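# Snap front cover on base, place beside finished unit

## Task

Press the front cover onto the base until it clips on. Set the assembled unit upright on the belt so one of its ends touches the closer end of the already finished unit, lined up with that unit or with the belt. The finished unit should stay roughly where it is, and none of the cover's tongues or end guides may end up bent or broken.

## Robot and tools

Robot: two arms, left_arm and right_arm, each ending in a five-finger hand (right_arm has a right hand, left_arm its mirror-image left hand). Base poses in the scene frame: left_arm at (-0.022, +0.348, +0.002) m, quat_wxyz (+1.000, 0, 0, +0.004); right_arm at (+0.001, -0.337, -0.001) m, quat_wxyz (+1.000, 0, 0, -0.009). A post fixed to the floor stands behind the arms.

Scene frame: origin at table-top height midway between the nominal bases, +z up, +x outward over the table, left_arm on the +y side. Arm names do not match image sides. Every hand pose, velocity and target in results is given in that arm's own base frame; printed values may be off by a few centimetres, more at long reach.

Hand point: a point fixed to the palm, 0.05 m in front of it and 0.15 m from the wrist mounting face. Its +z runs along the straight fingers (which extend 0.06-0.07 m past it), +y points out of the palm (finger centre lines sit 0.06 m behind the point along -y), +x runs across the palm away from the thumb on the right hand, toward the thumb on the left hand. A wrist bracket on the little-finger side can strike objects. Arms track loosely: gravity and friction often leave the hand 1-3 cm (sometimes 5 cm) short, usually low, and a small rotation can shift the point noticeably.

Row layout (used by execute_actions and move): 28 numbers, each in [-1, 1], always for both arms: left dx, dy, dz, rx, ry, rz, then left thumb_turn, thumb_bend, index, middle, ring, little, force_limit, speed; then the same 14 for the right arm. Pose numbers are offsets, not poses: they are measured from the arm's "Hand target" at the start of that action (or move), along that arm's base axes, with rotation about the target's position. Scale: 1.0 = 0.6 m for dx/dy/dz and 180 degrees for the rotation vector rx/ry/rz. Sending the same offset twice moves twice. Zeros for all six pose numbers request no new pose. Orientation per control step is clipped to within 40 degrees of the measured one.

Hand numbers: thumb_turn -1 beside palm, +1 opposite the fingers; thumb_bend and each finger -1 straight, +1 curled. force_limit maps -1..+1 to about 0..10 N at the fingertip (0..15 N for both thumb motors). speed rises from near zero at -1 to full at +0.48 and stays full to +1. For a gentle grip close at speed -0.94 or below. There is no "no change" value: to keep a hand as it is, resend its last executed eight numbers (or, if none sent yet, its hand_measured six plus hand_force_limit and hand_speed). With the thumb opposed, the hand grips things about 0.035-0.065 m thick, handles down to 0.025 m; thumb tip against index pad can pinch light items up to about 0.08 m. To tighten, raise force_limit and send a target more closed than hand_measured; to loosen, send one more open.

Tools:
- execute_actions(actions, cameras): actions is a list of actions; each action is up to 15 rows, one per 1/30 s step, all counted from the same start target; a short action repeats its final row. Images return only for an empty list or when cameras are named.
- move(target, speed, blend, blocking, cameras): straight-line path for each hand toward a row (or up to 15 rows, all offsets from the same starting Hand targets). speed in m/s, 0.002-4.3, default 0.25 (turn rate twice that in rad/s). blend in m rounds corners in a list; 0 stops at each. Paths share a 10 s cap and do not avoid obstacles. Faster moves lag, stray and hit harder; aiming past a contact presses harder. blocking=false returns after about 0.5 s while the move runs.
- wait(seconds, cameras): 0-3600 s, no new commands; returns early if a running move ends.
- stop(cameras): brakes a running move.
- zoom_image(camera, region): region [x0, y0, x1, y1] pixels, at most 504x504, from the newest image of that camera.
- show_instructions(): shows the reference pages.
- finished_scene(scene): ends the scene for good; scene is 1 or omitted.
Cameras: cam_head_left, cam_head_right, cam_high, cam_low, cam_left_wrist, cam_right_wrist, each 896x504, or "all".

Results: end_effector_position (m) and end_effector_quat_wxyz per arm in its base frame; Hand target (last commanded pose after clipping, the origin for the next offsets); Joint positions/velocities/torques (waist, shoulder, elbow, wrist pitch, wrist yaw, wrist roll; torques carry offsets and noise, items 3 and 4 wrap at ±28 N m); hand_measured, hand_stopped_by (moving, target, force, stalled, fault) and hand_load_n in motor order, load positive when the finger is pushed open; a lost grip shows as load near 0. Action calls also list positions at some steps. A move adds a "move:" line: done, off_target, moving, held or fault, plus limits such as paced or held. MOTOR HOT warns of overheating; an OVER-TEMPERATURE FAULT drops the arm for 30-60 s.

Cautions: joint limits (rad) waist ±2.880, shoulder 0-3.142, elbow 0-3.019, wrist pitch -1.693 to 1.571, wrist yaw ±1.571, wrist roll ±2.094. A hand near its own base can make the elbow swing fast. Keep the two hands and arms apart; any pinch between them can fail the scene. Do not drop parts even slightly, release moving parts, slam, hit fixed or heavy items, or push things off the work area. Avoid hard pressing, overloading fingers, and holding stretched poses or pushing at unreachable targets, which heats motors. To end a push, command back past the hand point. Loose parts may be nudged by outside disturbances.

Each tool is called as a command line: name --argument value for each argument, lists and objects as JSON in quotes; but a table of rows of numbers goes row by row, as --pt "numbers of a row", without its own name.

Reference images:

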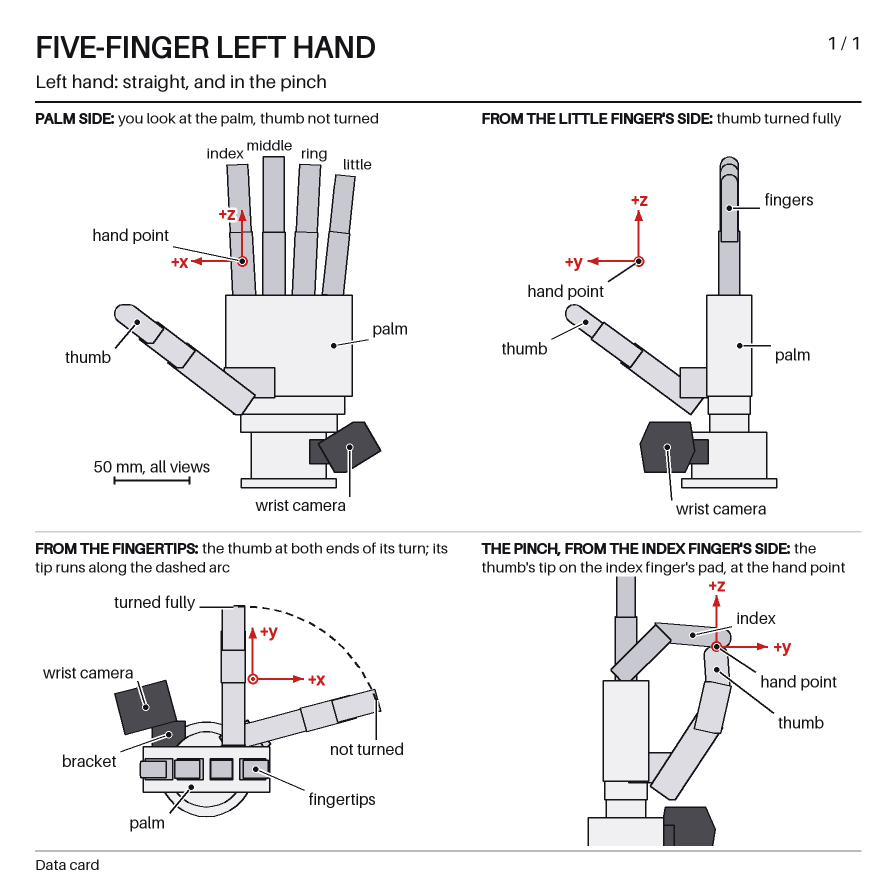

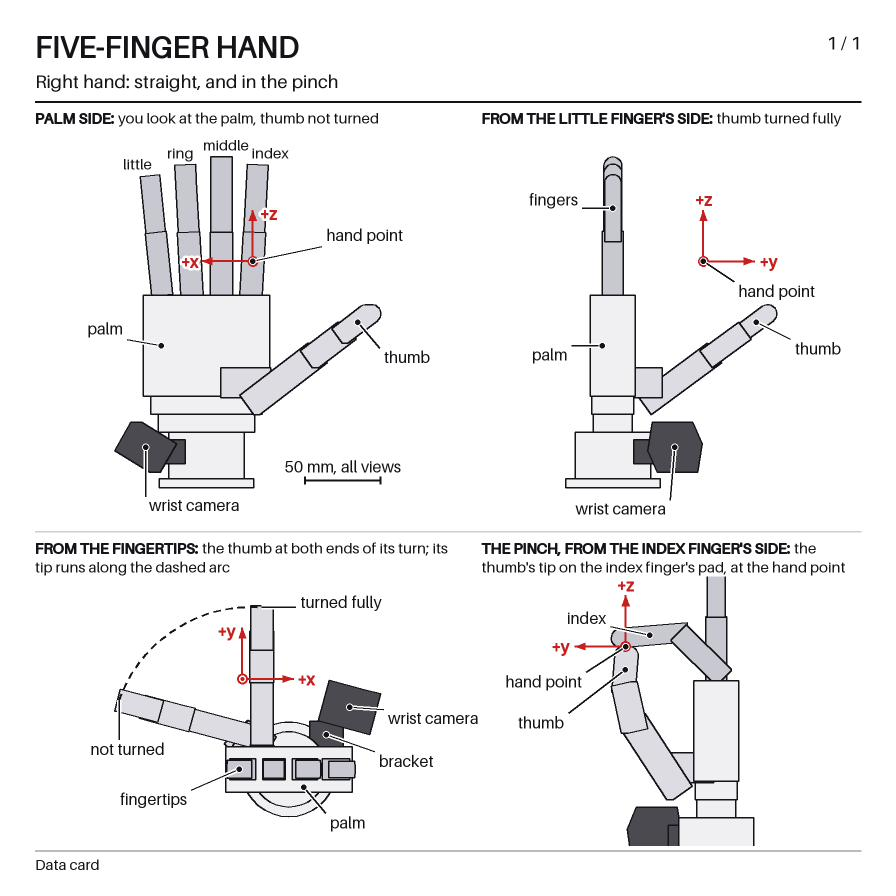

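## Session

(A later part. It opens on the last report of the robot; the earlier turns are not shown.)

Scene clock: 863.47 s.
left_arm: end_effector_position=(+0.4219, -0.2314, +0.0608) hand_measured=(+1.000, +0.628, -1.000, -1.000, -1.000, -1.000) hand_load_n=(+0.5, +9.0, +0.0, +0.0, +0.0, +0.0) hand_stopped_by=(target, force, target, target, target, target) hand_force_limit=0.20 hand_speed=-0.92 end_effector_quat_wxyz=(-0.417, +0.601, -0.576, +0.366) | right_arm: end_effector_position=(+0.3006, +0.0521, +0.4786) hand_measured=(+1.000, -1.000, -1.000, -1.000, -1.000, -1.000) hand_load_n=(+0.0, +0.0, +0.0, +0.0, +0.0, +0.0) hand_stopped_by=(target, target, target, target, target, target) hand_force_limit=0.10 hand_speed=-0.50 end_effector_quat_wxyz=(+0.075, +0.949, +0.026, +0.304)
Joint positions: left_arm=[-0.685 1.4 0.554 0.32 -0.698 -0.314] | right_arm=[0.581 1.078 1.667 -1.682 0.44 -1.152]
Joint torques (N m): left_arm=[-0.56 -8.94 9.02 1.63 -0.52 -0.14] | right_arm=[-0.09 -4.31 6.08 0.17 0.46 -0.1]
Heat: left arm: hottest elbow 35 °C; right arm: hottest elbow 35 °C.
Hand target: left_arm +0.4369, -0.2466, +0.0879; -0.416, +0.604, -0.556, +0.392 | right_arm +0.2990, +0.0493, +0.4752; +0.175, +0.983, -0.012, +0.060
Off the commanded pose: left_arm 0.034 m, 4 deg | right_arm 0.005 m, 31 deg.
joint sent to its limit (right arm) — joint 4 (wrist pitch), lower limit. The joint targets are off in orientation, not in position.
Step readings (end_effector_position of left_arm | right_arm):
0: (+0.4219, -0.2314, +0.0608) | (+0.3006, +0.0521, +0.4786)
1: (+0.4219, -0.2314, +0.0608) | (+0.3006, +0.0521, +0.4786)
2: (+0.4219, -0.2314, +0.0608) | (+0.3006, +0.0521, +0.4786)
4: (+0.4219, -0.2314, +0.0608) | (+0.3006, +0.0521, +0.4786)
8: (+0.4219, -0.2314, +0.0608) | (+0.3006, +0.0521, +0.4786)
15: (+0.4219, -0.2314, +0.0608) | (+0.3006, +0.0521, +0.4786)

move --target '[0.012, -0.02, 0.06, 0, 0, 0, 1,0.96,-1,-1,-1,-1,0.2,-0.92, 0,0,0,0,0,0,1,-1,-1,-1,-1,-1,0.1,-0.5]' --speed 0.05 --cameras '["cam_high","cam_low"]'

Scene clock: 875.07 s.
left_arm: end_effector_position=(+0.4303, -0.2422, +0.0939) hand_measured=(+1.000, +0.628, -1.000, -1.000, -1.000, -1.000) hand_load_n=(+0.5, +9.0, +0.0, +0.0, +0.0, +0.0) hand_stopped_by=(target, force, target, target, target, target) hand_force_limit=0.20 hand_speed=-0.92 end_effector_quat_wxyz=(-0.417, +0.601, -0.576, +0.365) | right_arm: end_effector_position=(+0.3006, +0.0521, +0.4786) hand_measured=(+1.000, -1.000, -1.000, -1.000, -1.000, -1.000) hand_load_n=(+0.0, +0.0, +0.0, +0.0, +0.0, +0.0) hand_stopped_by=(target, target, target, target, target, target) hand_force_limit=0.10 hand_speed=-0.50 end_effector_quat_wxyz=(+0.075, +0.949, +0.026, +0.304)
Joint positions: left_arm=[-0.695 1.348 0.629 0.186 -0.709 -0.321] | right_arm=[0.581 1.078 1.667 -1.682 0.44 -1.152]
Joint torques (N m): left_arm=[-0.85 -8.35 9.84 1.66 -0.53 -0.15] | right_arm=[-0.09 -4.31 6.08 0.17 0.46 -0.1]
Heat: left arm: hottest elbow 36 °C; right arm: hottest elbow 35 °C.
Hand target: left_arm +0.4440, -0.2587, +0.1239; -0.416, +0.604, -0.556, +0.392 | right_arm +0.2990, +0.0493, +0.4752; +0.175, +0.983, -0.012, +0.060
Off the commanded pose: left_arm 0.037 m, 4 deg | right_arm 0.005 m, 31 deg.
joint sent to its limit (right arm) — joint 4 (wrist pitch), lower limit. The joint targets are off in orientation, not in position.
move: off_target (left_arm)

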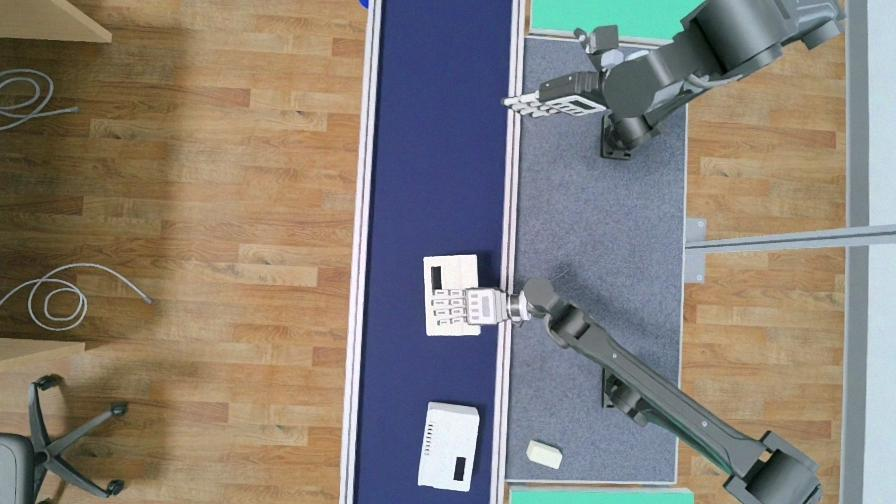

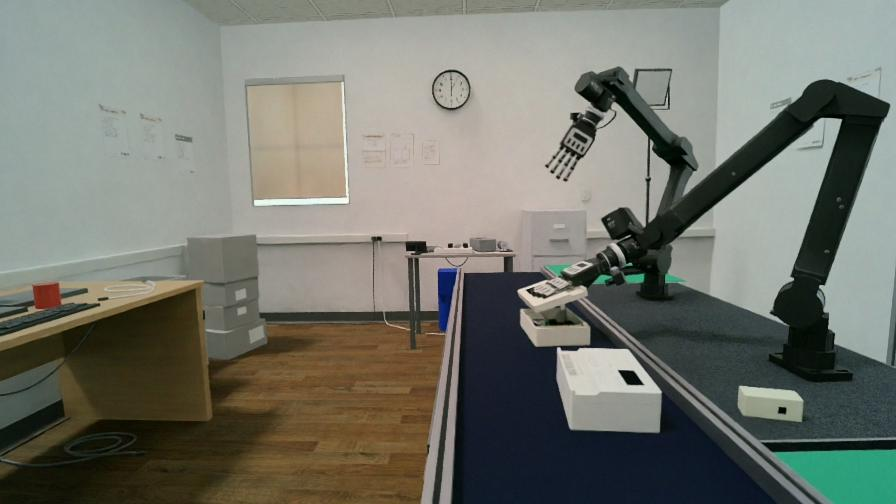

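move --target '[-0.008, 0.013, -0.07, 0, 0, 0, 1,0.96,-1,-1,-1,-1,0.2,-0.92, 0,0,0,0,0,0,1,-1,-1,-1,-1,-1,0.1,-0.5]' --speed 0.05 --cameras '["cam_high","cam_low"]'

zoom_image --camera "cam_low" --region '[515, 285, 595, 350]'

zoom_image --camera "cam_high" --region '[410, 240, 520, 350]'

Scene clock: 881.20 s.
left_arm: end_effector_position=(+0.4341, -0.2454, +0.0740) hand_measured=(+1.000, +0.628, -1.000, -1.000, -1.000, -1.000) hand_load_n=(+1.0, +9.0, +0.0, +0.0, +0.0, +0.0) hand_stopped_by=(target, force, target, target, target, target) hand_force_limit=0.20 hand_speed=-0.92 end_effector_quat_wxyz=(-0.418, +0.601, -0.568, +0.375) | right_arm: end_effector_position=(+0.3006, +0.0521, +0.4786) hand_measured=(+1.000, -1.000, -1.000, -1.000, -1.000, -1.000) hand_load_n=(+0.0, +0.0, +0.0, +0.0, +0.0, +0.0) hand_stopped_by=(target, target, target, target, target, target) hand_force_limit=0.10 hand_speed=-0.50 end_effector_quat_wxyz=(+0.075, +0.949, +0.026, +0.304)
Joint positions: left_arm=[-0.695 1.413 0.602 0.304 -0.709 -0.321] | right_arm=[0.581 1.078 1.667 -1.682 0.44 -1.152]
Joint torques (N m): left_arm=[-0.38 -7.71 6.38 3 -0.26 -0.09] | right_arm=[-0.09 -4.31 6.08 0.17 0.46 -0.1]
Heat: left arm: hottest elbow 36 °C; right arm: hottest elbow 35 °C.
Hand target: left_arm +0.4391, -0.2508, +0.0818; -0.416, +0.604, -0.556, +0.392 | right_arm +0.2990, +0.0493, +0.4752; +0.175, +0.983, -0.012, +0.060
Off the commanded pose: left_arm 0.011 m, 2 deg | right_arm 0.005 m, 31 deg.
joint sent to its limit (right arm) — joint 4 (wrist pitch), lower limit. The joint targets are off in orientation, not in position.
move: off_target (left_arm)

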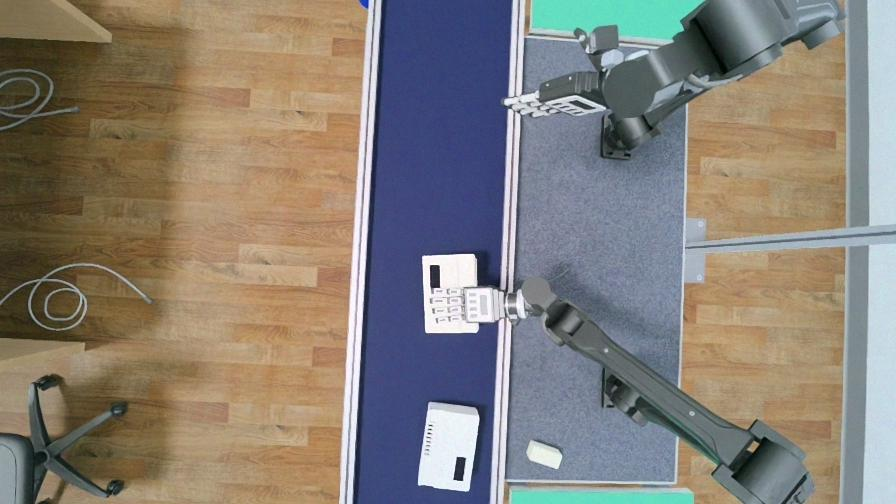

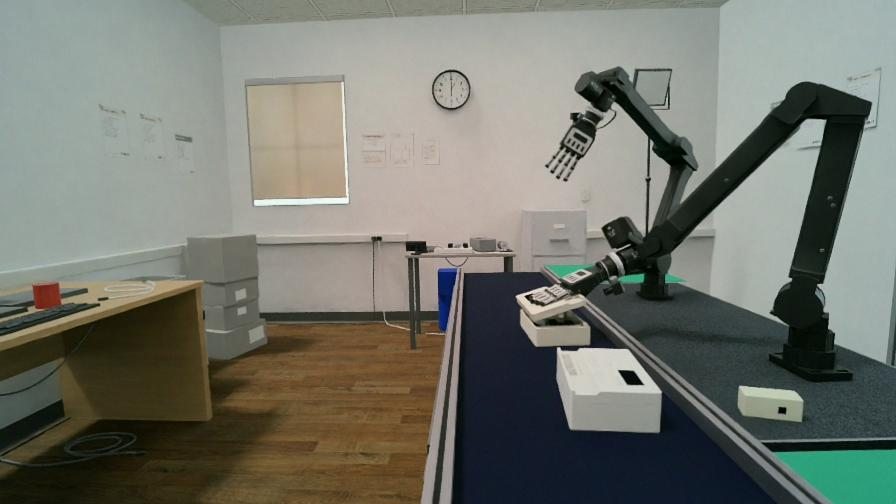

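Scaled by 6.300 from the camera's image (finer frame: 1280x720).

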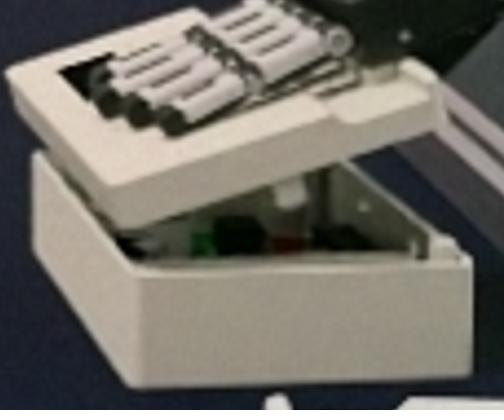

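Scaled by 4.582 from the camera's image (finer frame: 1280x720).

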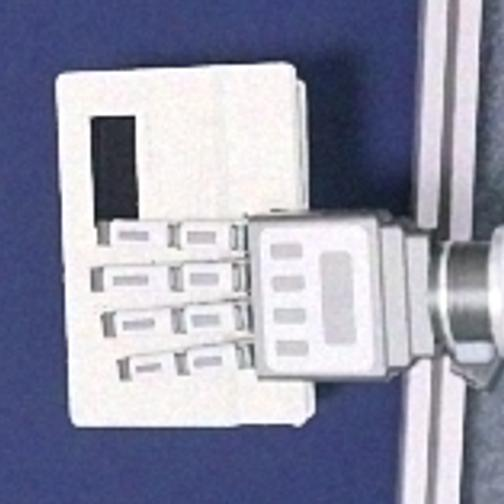

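wait --seconds 0.1 --cameras '["cam_head_left","cam_head_right"]'

zoom_image --camera "cam_head_right" --region '[355, 290, 465, 375]'

zoom_image --camera "cam_head_left" --region '[355, 290, 465, 375]'

Scene clock: 885.63 s.
left_arm: end_effector_position=(+0.4341, -0.2455, +0.0741) hand_measured=(+1.000, +0.628, -1.000, -1.000, -1.000, -1.000) hand_load_n=(+1.0, +9.0, +0.0, +0.0, +0.0, +0.0) hand_stopped_by=(target, force, target, target, target, target) hand_force_limit=0.20 hand_speed=-0.92 end_effector_quat_wxyz=(-0.418, +0.601, -0.568, +0.376) | right_arm: end_effector_position=(+0.3006, +0.0521, +0.4786) hand_measured=(+1.000, -1.000, -1.000, -1.000, -1.000, -1.000) hand_load_n=(+0.0, +0.0, +0.0, +0.0, +0.0, +0.0) hand_stopped_by=(target, target, target, target, target, target) hand_force_limit=0.10 hand_speed=-0.50 end_effector_quat_wxyz=(+0.075, +0.949, +0.026, +0.304)
Joint positions: left_arm=[-0.695 1.413 0.602 0.304 -0.709 -0.321] | right_arm=[0.581 1.078 1.667 -1.682 0.44 -1.152]
Joint torques (N m): left_arm=[-0.21 -7.53 6.42 2.93 -0.27 -0.12] | right_arm=[-0.09 -4.31 6.08 0.17 0.46 -0.1]
Heat: left arm: hottest elbow 35 °C; right arm: hottest elbow 35 °C.
Hand target: left_arm +0.4392, -0.2508, +0.0818; -0.416, +0.604, -0.556, +0.392 | right_arm +0.2990, +0.0493, +0.4752; +0.175, +0.983, -0.012, +0.060
Off the commanded pose: left_arm 0.011 m, 2 deg | right_arm 0.005 m, 31 deg.
wait: 0.10 s; at rest from the start

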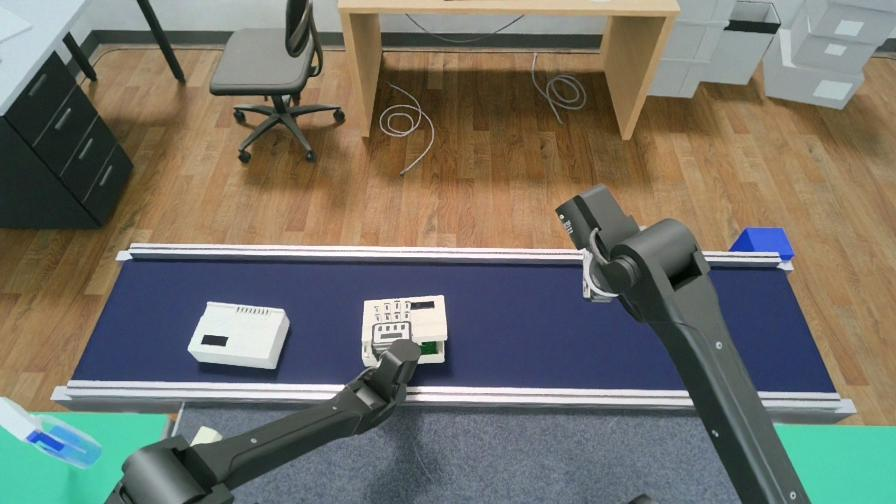

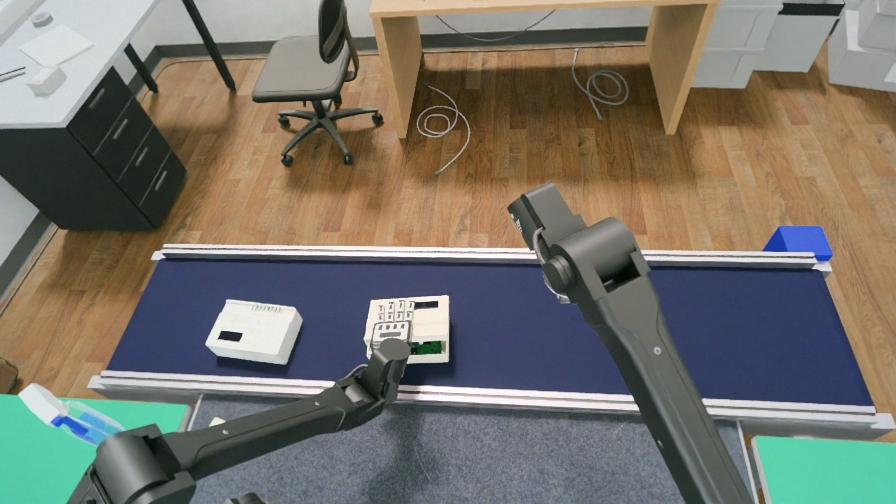

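Scaled by 4.582 from the camera's image (finer frame: 1280x720).

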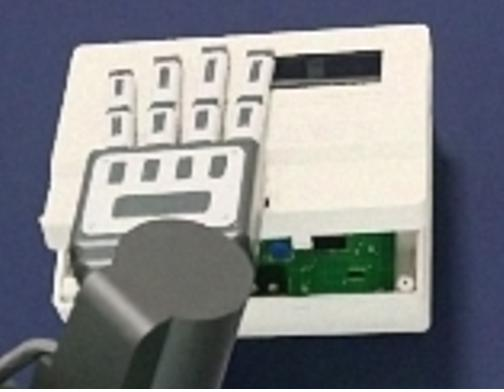

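Scaled by 4.582 from the camera's image (finer frame: 1280x720).

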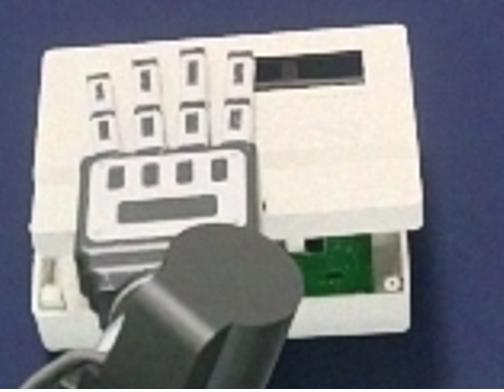

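move --target '[-0.002, 0.02, -0.005, 0, 0, 0, 1,0.96,-1,-1,-1,-1,0.2,-0.92, 0,0,0,0,0,0,1,-1,-1,-1,-1,-1,0.1,-0.5]' --speed 0.05

Scene clock: 895.47 s.
left_arm: end_effector_position=(+0.4308, -0.2370, +0.0656) hand_measured=(+1.000, +0.628, -1.000, -1.000, -1.000, -1.000) hand_load_n=(+1.0, +9.0, +0.0, +0.0, -0.5, +0.0) hand_stopped_by=(target, force, target, target, target, target) hand_force_limit=0.20 hand_speed=-0.92 end_effector_quat_wxyz=(-0.414, +0.603, -0.570, +0.375) | right_arm: end_effector_position=(+0.3006, +0.0521, +0.4786) hand_measured=(+1.000, -1.000, -1.000, -1.000, -1.000, -1.000) hand_load_n=(+0.0, +0.0, +0.0, +0.0, +0.0, +0.0) hand_stopped_by=(target, target, target, target, target, target) hand_force_limit=0.10 hand_speed=-0.50 end_effector_quat_wxyz=(+0.075, +0.949, +0.026, +0.304)
Joint positions: left_arm=[-0.678 1.413 0.575 0.327 -0.689 -0.321] | right_arm=[0.581 1.078 1.667 -1.682 0.44 -1.152]
Joint torques (N m): left_arm=[0.67 -8.53 6.27 3 -0.23 0.02] | right_arm=[-0.09 -4.31 6.08 0.17 0.46 -0.1]
Heat: left arm: hottest elbow 35 °C; right arm: hottest elbow 35 °C.
Hand target: left_arm +0.4381, -0.2388, +0.0789; -0.416, +0.604, -0.556, +0.392 | right_arm +0.2990, +0.0493, +0.4752; +0.175, +0.983, -0.012, +0.060
Off the commanded pose: left_arm 0.015 m, 3 deg | right_arm 0.005 m, 31 deg.
joint sent to its limit (right arm) — joint 4 (wrist pitch), lower limit. The joint targets are off in orientation, not in position.
move: off_target (left_arm)

move --pt "0.002 -0.06 0.04 0 0 0 1 0.96 -1 -1 -1 -1 0.2 -0.92 0 0 0 0 0 0 1 -1 -1 -1 -1 -1 0.1 -0.5" --pt "0.001 -0.0095 0.015 0 0 0 1 0.96 -1 -1 -1 -1 0.2 -0.92 0 0 0 0 0 0 1 -1 -1 -1 -1 -1 0.1 -0.5" --speed 0.05

Scene clock: 903.63 s.
left_arm: end_effector_position=(+0.4317, -0.2429, +0.0720) hand_measured=(+1.000, +0.628, -1.000, -1.000, -1.000, -1.000) hand_load_n=(+1.0, +9.0, +0.0, +0.0, +0.0, +0.0) hand_stopped_by=(target, force, target, target, target, target) hand_force_limit=0.20 hand_speed=-0.92 end_effector_quat_wxyz=(-0.412, +0.607, -0.567, +0.374) | right_arm: end_effector_position=(+0.3006, +0.0521, +0.4786) hand_measured=(+1.000, -1.000, -1.000, -1.000, -1.000, -1.000) hand_load_n=(+0.0, +0.0, +0.0, +0.0, +0.0, +0.0) hand_stopped_by=(target, target, target, target, target, target) hand_force_limit=0.10 hand_speed=-0.50 end_effector_quat_wxyz=(+0.075, +0.949, +0.026, +0.304)
Joint positions: left_arm=[-0.689 1.405 0.596 0.288 -0.699 -0.34] | right_arm=[0.581 1.078 1.667 -1.682 0.44 -1.152]
Joint torques (N m): left_arm=[0.44 -9 6.48 2.93 -0.27 0.14] | right_arm=[-0.09 -4.25 6.08 0.17 0.46 -0.1]
Heat: left arm: hottest elbow 35 °C; right arm: hottest elbow 35 °C.
Hand target: left_arm +0.4387, -0.2445, +0.0879; -0.416, +0.604, -0.556, +0.392 | right_arm +0.2990, +0.0493, +0.4752; +0.175, +0.983, -0.012, +0.060
Off the commanded pose: left_arm 0.018 m, 3 deg | right_arm 0.005 m, 31 deg.
joint sent to its limit (right arm) — joint 4 (wrist pitch), lower limit. The joint targets are off in orientation, not in position.
move: off_target (left_arm)

move --target '[-0.000, 0, -0.017, 0, 0, 0, 1,0.96,-1,-1,-1,-1,0.2,-0.92, 0,0,0,0,0,0,1,-1,-1,-1,-1,-1,0.1,-0.5]' --speed 0.03 --cameras '["cam_head_left","cam_head_right","cam_high","cam_low","cam_left_wrist"]'

zoom_image --camera "cam_low" --region '[515, 285, 595, 350]'

zoom_image --camera "cam_high" --region '[410, 240, 520, 350]'

zoom_image --camera "cam_left_wrist" --region '[380, 0, 600, 260]'

zoom_image --camera "cam_head_right" --region '[355, 290, 465, 375]'

zoom_image --camera "cam_head_left" --region '[355, 290, 465, 375]'

Scene clock: 911.53 s.
left_arm: end_effector_position=(+0.4330, -0.2441, +0.0725) hand_measured=(+1.000, +0.628, -1.000, -1.000, -1.000, -1.000) hand_load_n=(+0.5, +8.5, +0.0, +0.0, +0.0, +0.0) hand_stopped_by=(target, force, target, target, target, target) hand_force_limit=0.20 hand_speed=-0.92 end_effector_quat_wxyz=(-0.412, +0.606, -0.561, +0.384) | right_arm: end_effector_position=(+0.3006, +0.0521, +0.4786) hand_measured=(+1.000, -1.000, -1.000, -1.000, -1.000, -1.000) hand_load_n=(+0.0, +0.0, +0.0, +0.0, +0.0, +0.0) hand_stopped_by=(target, target, target, target, target, target) hand_force_limit=0.10 hand_speed=-0.50 end_effector_quat_wxyz=(+0.075, +0.949, +0.026, +0.304)
Joint positions: left_arm=[-0.689 1.411 0.587 0.326 -0.699 -0.339] | right_arm=[0.581 1.078 1.667 -1.682 0.44 -1.152]
Joint torques (N m): left_arm=[0.09 -7.36 6.3 3.04 -0.22 0.11] | right_arm=[-0.09 -4.31 6.08 0.17 0.46 -0.1]
Heat: left arm: hottest elbow 34 °C; right arm: hottest elbow 35 °C.
Hand target: left_arm +0.4387, -0.2444, +0.0777; -0.416, +0.604, -0.556, +0.392 | right_arm +0.2990, +0.0493, +0.4752; +0.175, +0.983, -0.012, +0.060
Off the commanded pose: left_arm 0.008 m, 1 deg | right_arm 0.005 m, 31 deg.
joint sent to its limit (right arm) — joint 4 (wrist pitch), lower limit. The joint targets are off in orientation, not in position.
move: done

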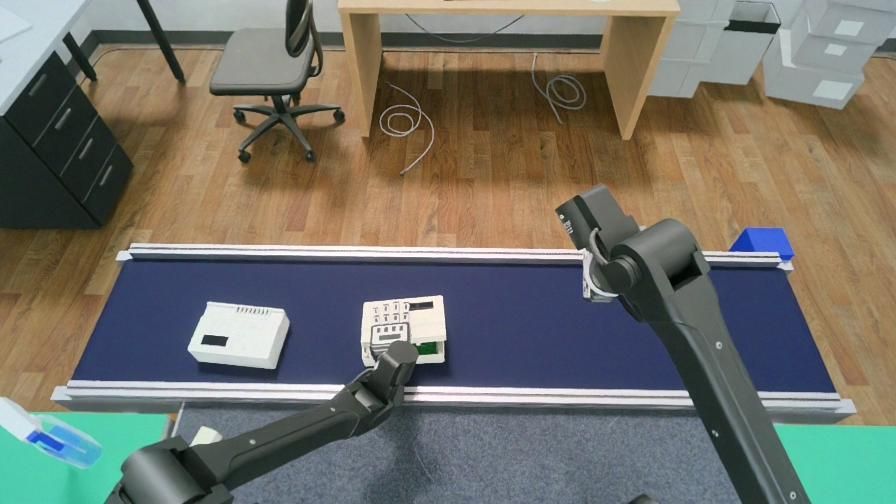

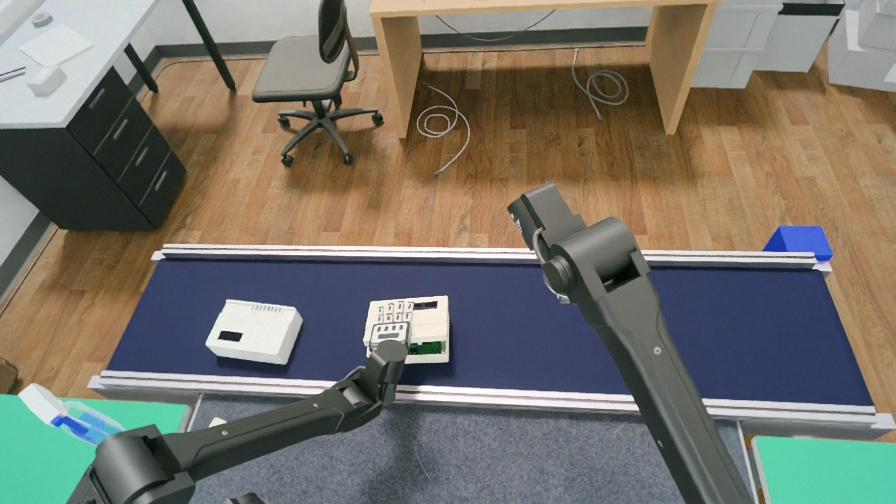

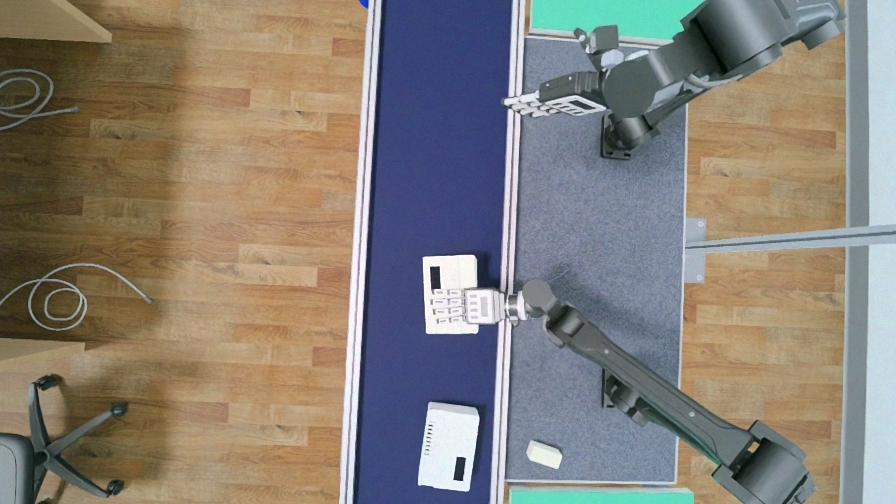

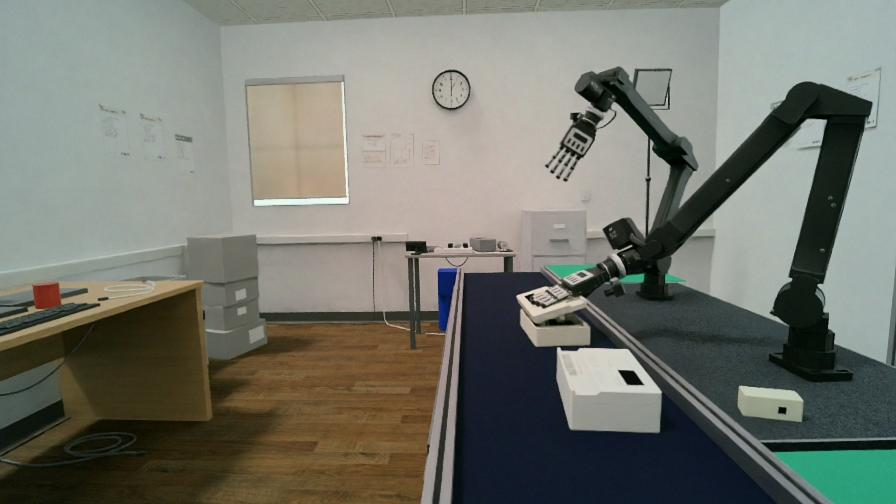

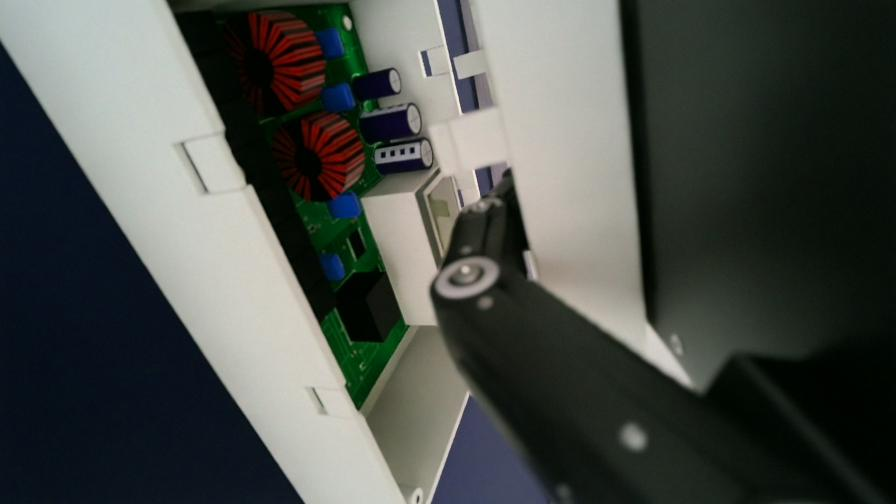

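Scaled by 6.300 from the camera's image (finer frame: 1280x720).

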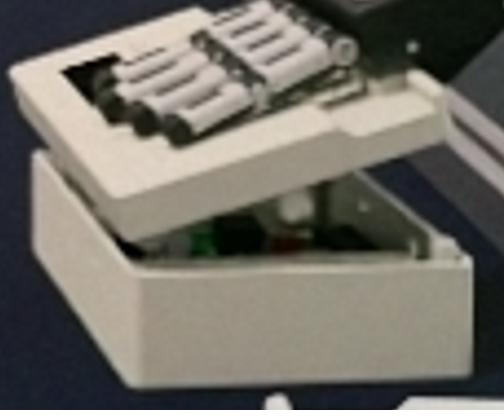

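Scaled by 4.582 from the camera's image (finer frame: 1280x720).

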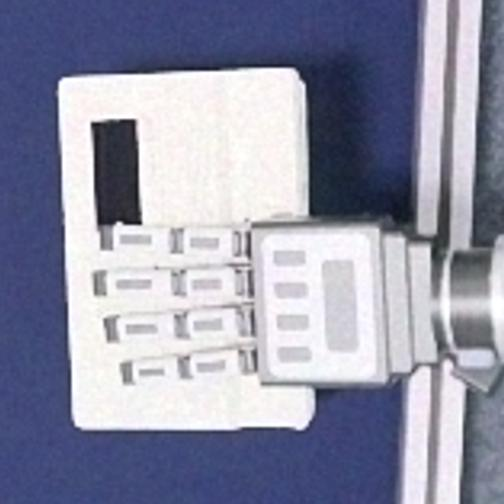

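Scaled by 1.938 from the camera's image (finer frame: 1280x720).

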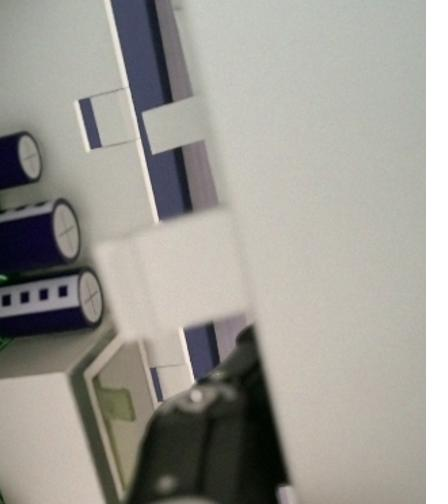

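Scaled by 4.582 from the camera's image (finer frame: 1280x720).

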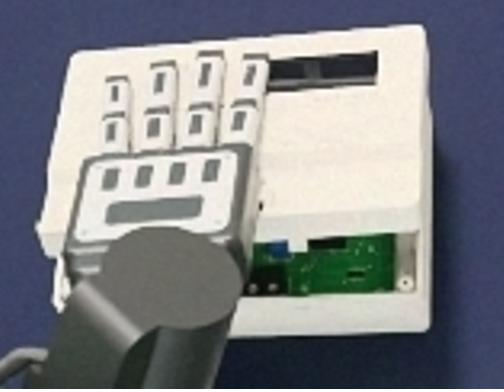

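Scaled by 4.582 from the camera's image (finer frame: 1280x720).

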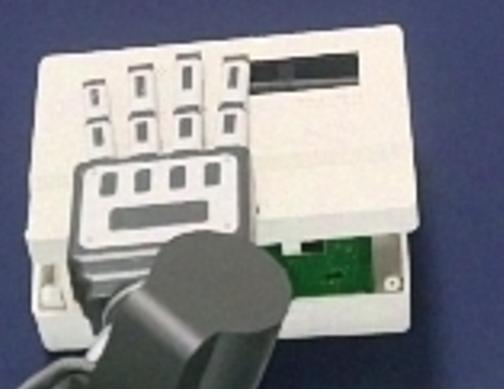

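move --pt "0.002 -0.06 0.04 0 0 0 1 0.96 -1 -1 -1 -1 0.2 -0.92 0 0 0 0 0 0 1 -1 -1 -1 -1 -1 0.1 -0.5" --pt "0.000 0.0040 0.017 0 0 0 1 0.96 -1 -1 -1 -1 0.2 -0.92 0 0 0 0 0 0 1 -1 -1 -1 -1 -1 0.1 -0.5" --pt "0.000 0.0040 0.0 0 0 0 1 0.96 -1 -1 -1 -1 0.2 -0.92 0 0 0 0 0 0 1 -1 -1 -1 -1 -1 0.1 -0.5" --speed 0.05 --cameras '["cam_head_left","cam_head_right","cam_high","cam_low","cam_left_wrist"]'

zoom_image --camera "cam_low" --region '[515, 285, 595, 350]'

zoom_image --camera "cam_high" --region '[410, 240, 520, 350]'

zoom_image --camera "cam_left_wrist" --region '[380, 0, 600, 260]'

Scene clock: 934.43 s.
left_arm: end_effector_position=(+0.4331, -0.2417, +0.0724) hand_measured=(+1.000, +0.628, -1.000, -1.000, -1.000, -1.000) hand_load_n=(+1.0, +9.0, +0.0, +0.0, +0.0, +0.0) hand_stopped_by=(target, force, target, target, target, target) hand_force_limit=0.20 hand_speed=-0.92 end_effector_quat_wxyz=(-0.412, +0.607, -0.561, +0.384) | right_arm: end_effector_position=(+0.3006, +0.0521, +0.4786) hand_measured=(+1.000, -1.000, -1.000, -1.000, -1.000, -1.000) hand_load_n=(+0.0, +0.0, +0.0, +0.0, +0.0, +0.0) hand_stopped_by=(target, target, target, target, target, target) hand_force_limit=0.10 hand_speed=-0.50 end_effector_quat_wxyz=(+0.075, +0.949, +0.026, +0.304)
Joint positions: left_arm=[-0.684 1.408 0.583 0.329 -0.695 -0.337] | right_arm=[0.581 1.078 1.667 -1.682 0.44 -1.152]
Joint torques (N m): left_arm=[0.38 -7 6.2 2.86 -0.26 0.12] | right_arm=[-0.09 -4.31 6.08 0.17 0.46 -0.09]
Heat: left arm: hottest elbow 34 °C; right arm: hottest elbow 35 °C.
Hand target: left_arm +0.4387, -0.2421, +0.0776; -0.416, +0.604, -0.556, +0.392 | right_arm +0.2990, +0.0493, +0.4752; +0.175, +0.983, -0.012, +0.060
Off the commanded pose: left_arm 0.008 m, 1 deg | right_arm 0.005 m, 31 deg.
joint sent to its limit (right arm) — joint 4 (wrist pitch), lower limit. The joint targets are off in orientation, not in position.
move: done

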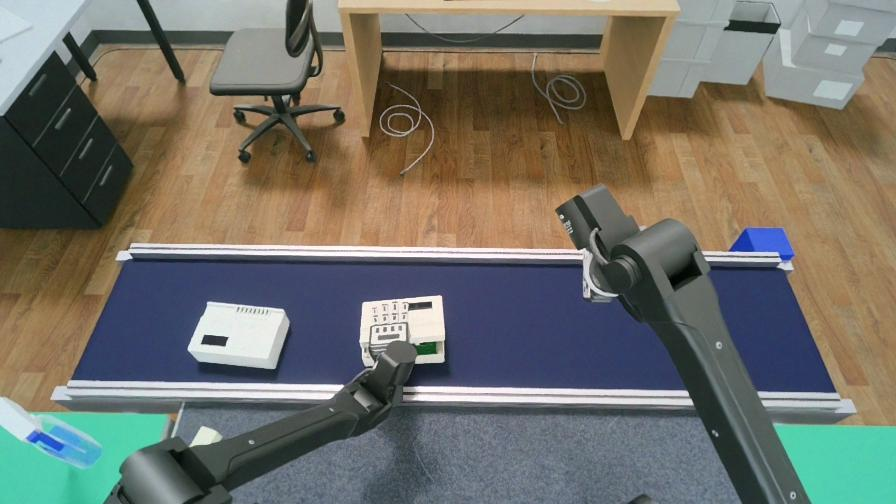

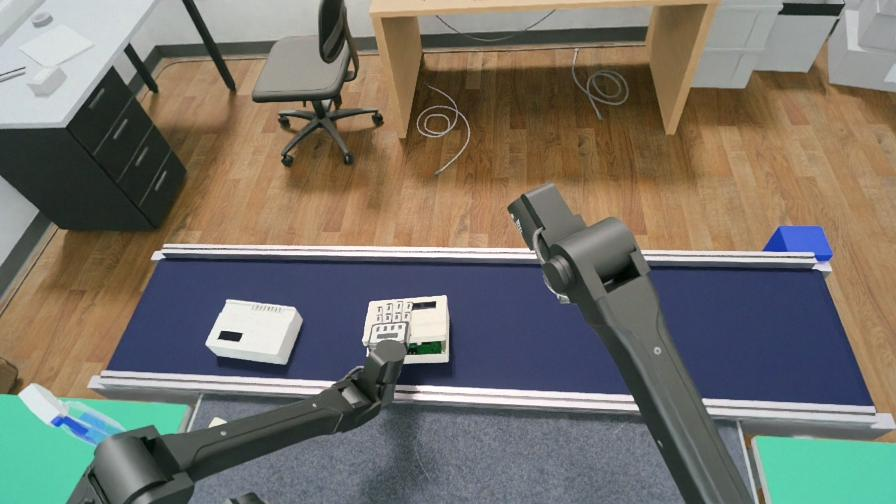

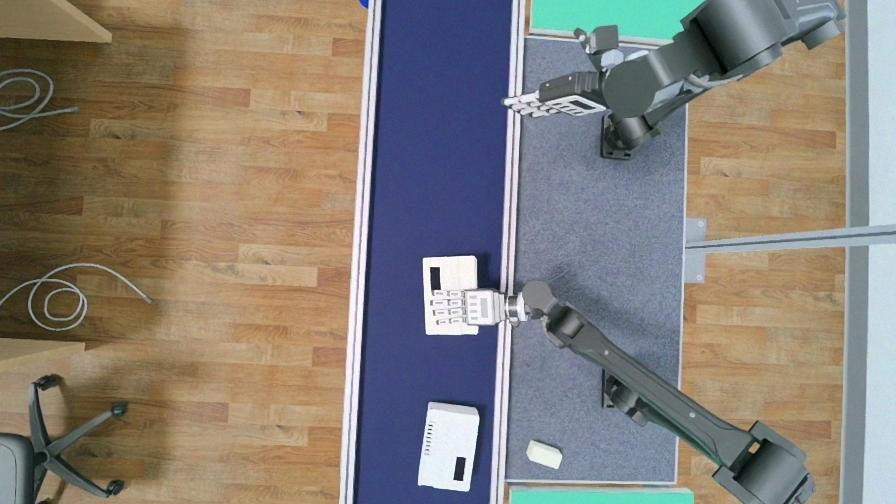

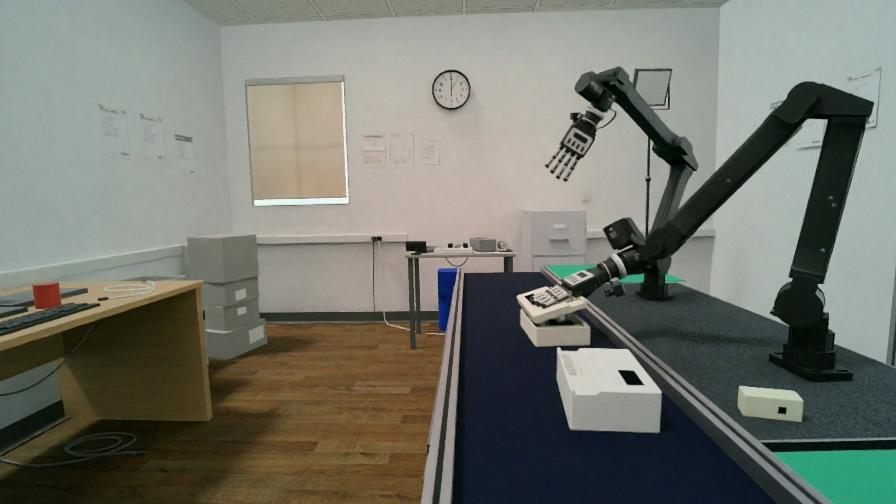

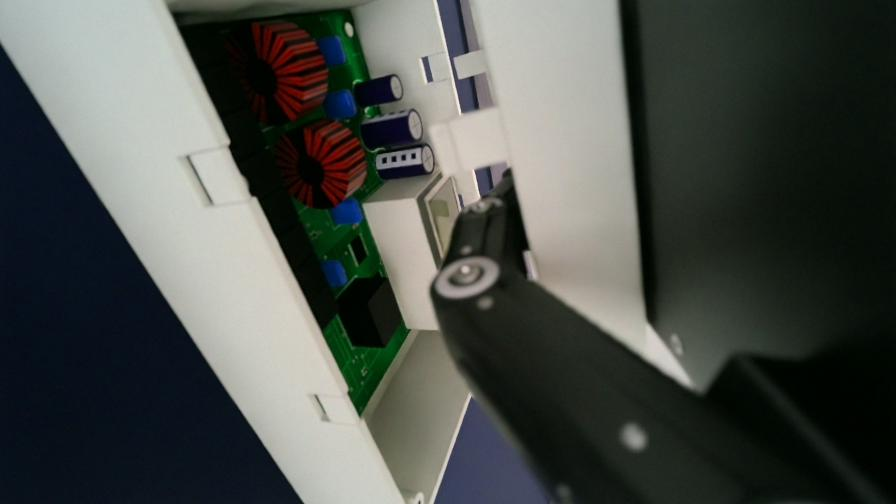

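Scaled by 6.300 from the camera's image (finer frame: 1280x720).

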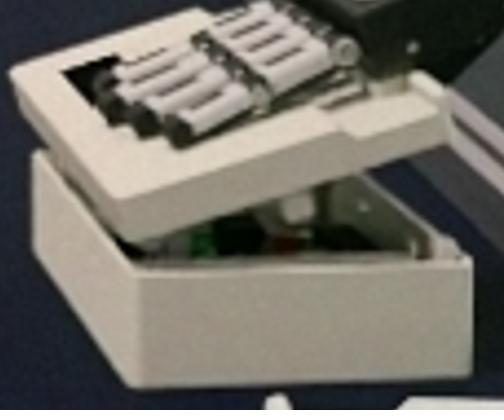

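Scaled by 4.582 from the camera's image (finer frame: 1280x720).

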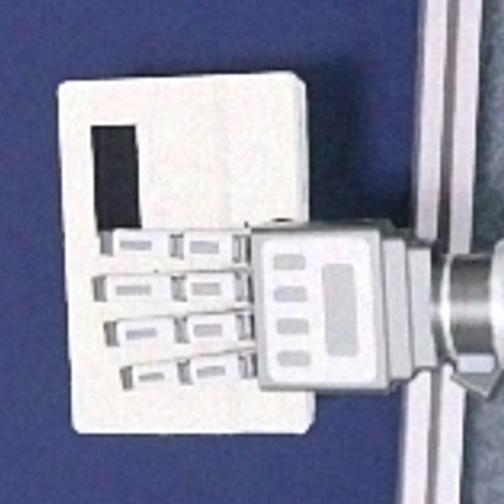

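Scaled by 1.938 from the camera's image (finer frame: 1280x720).

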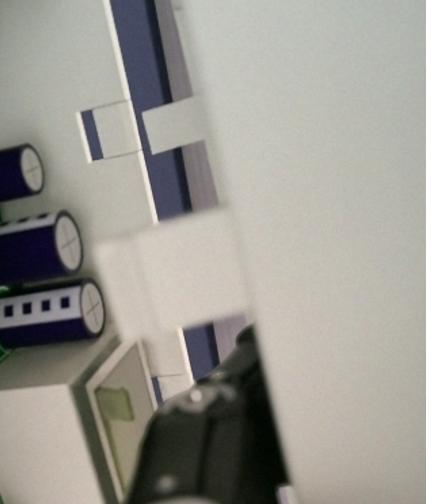

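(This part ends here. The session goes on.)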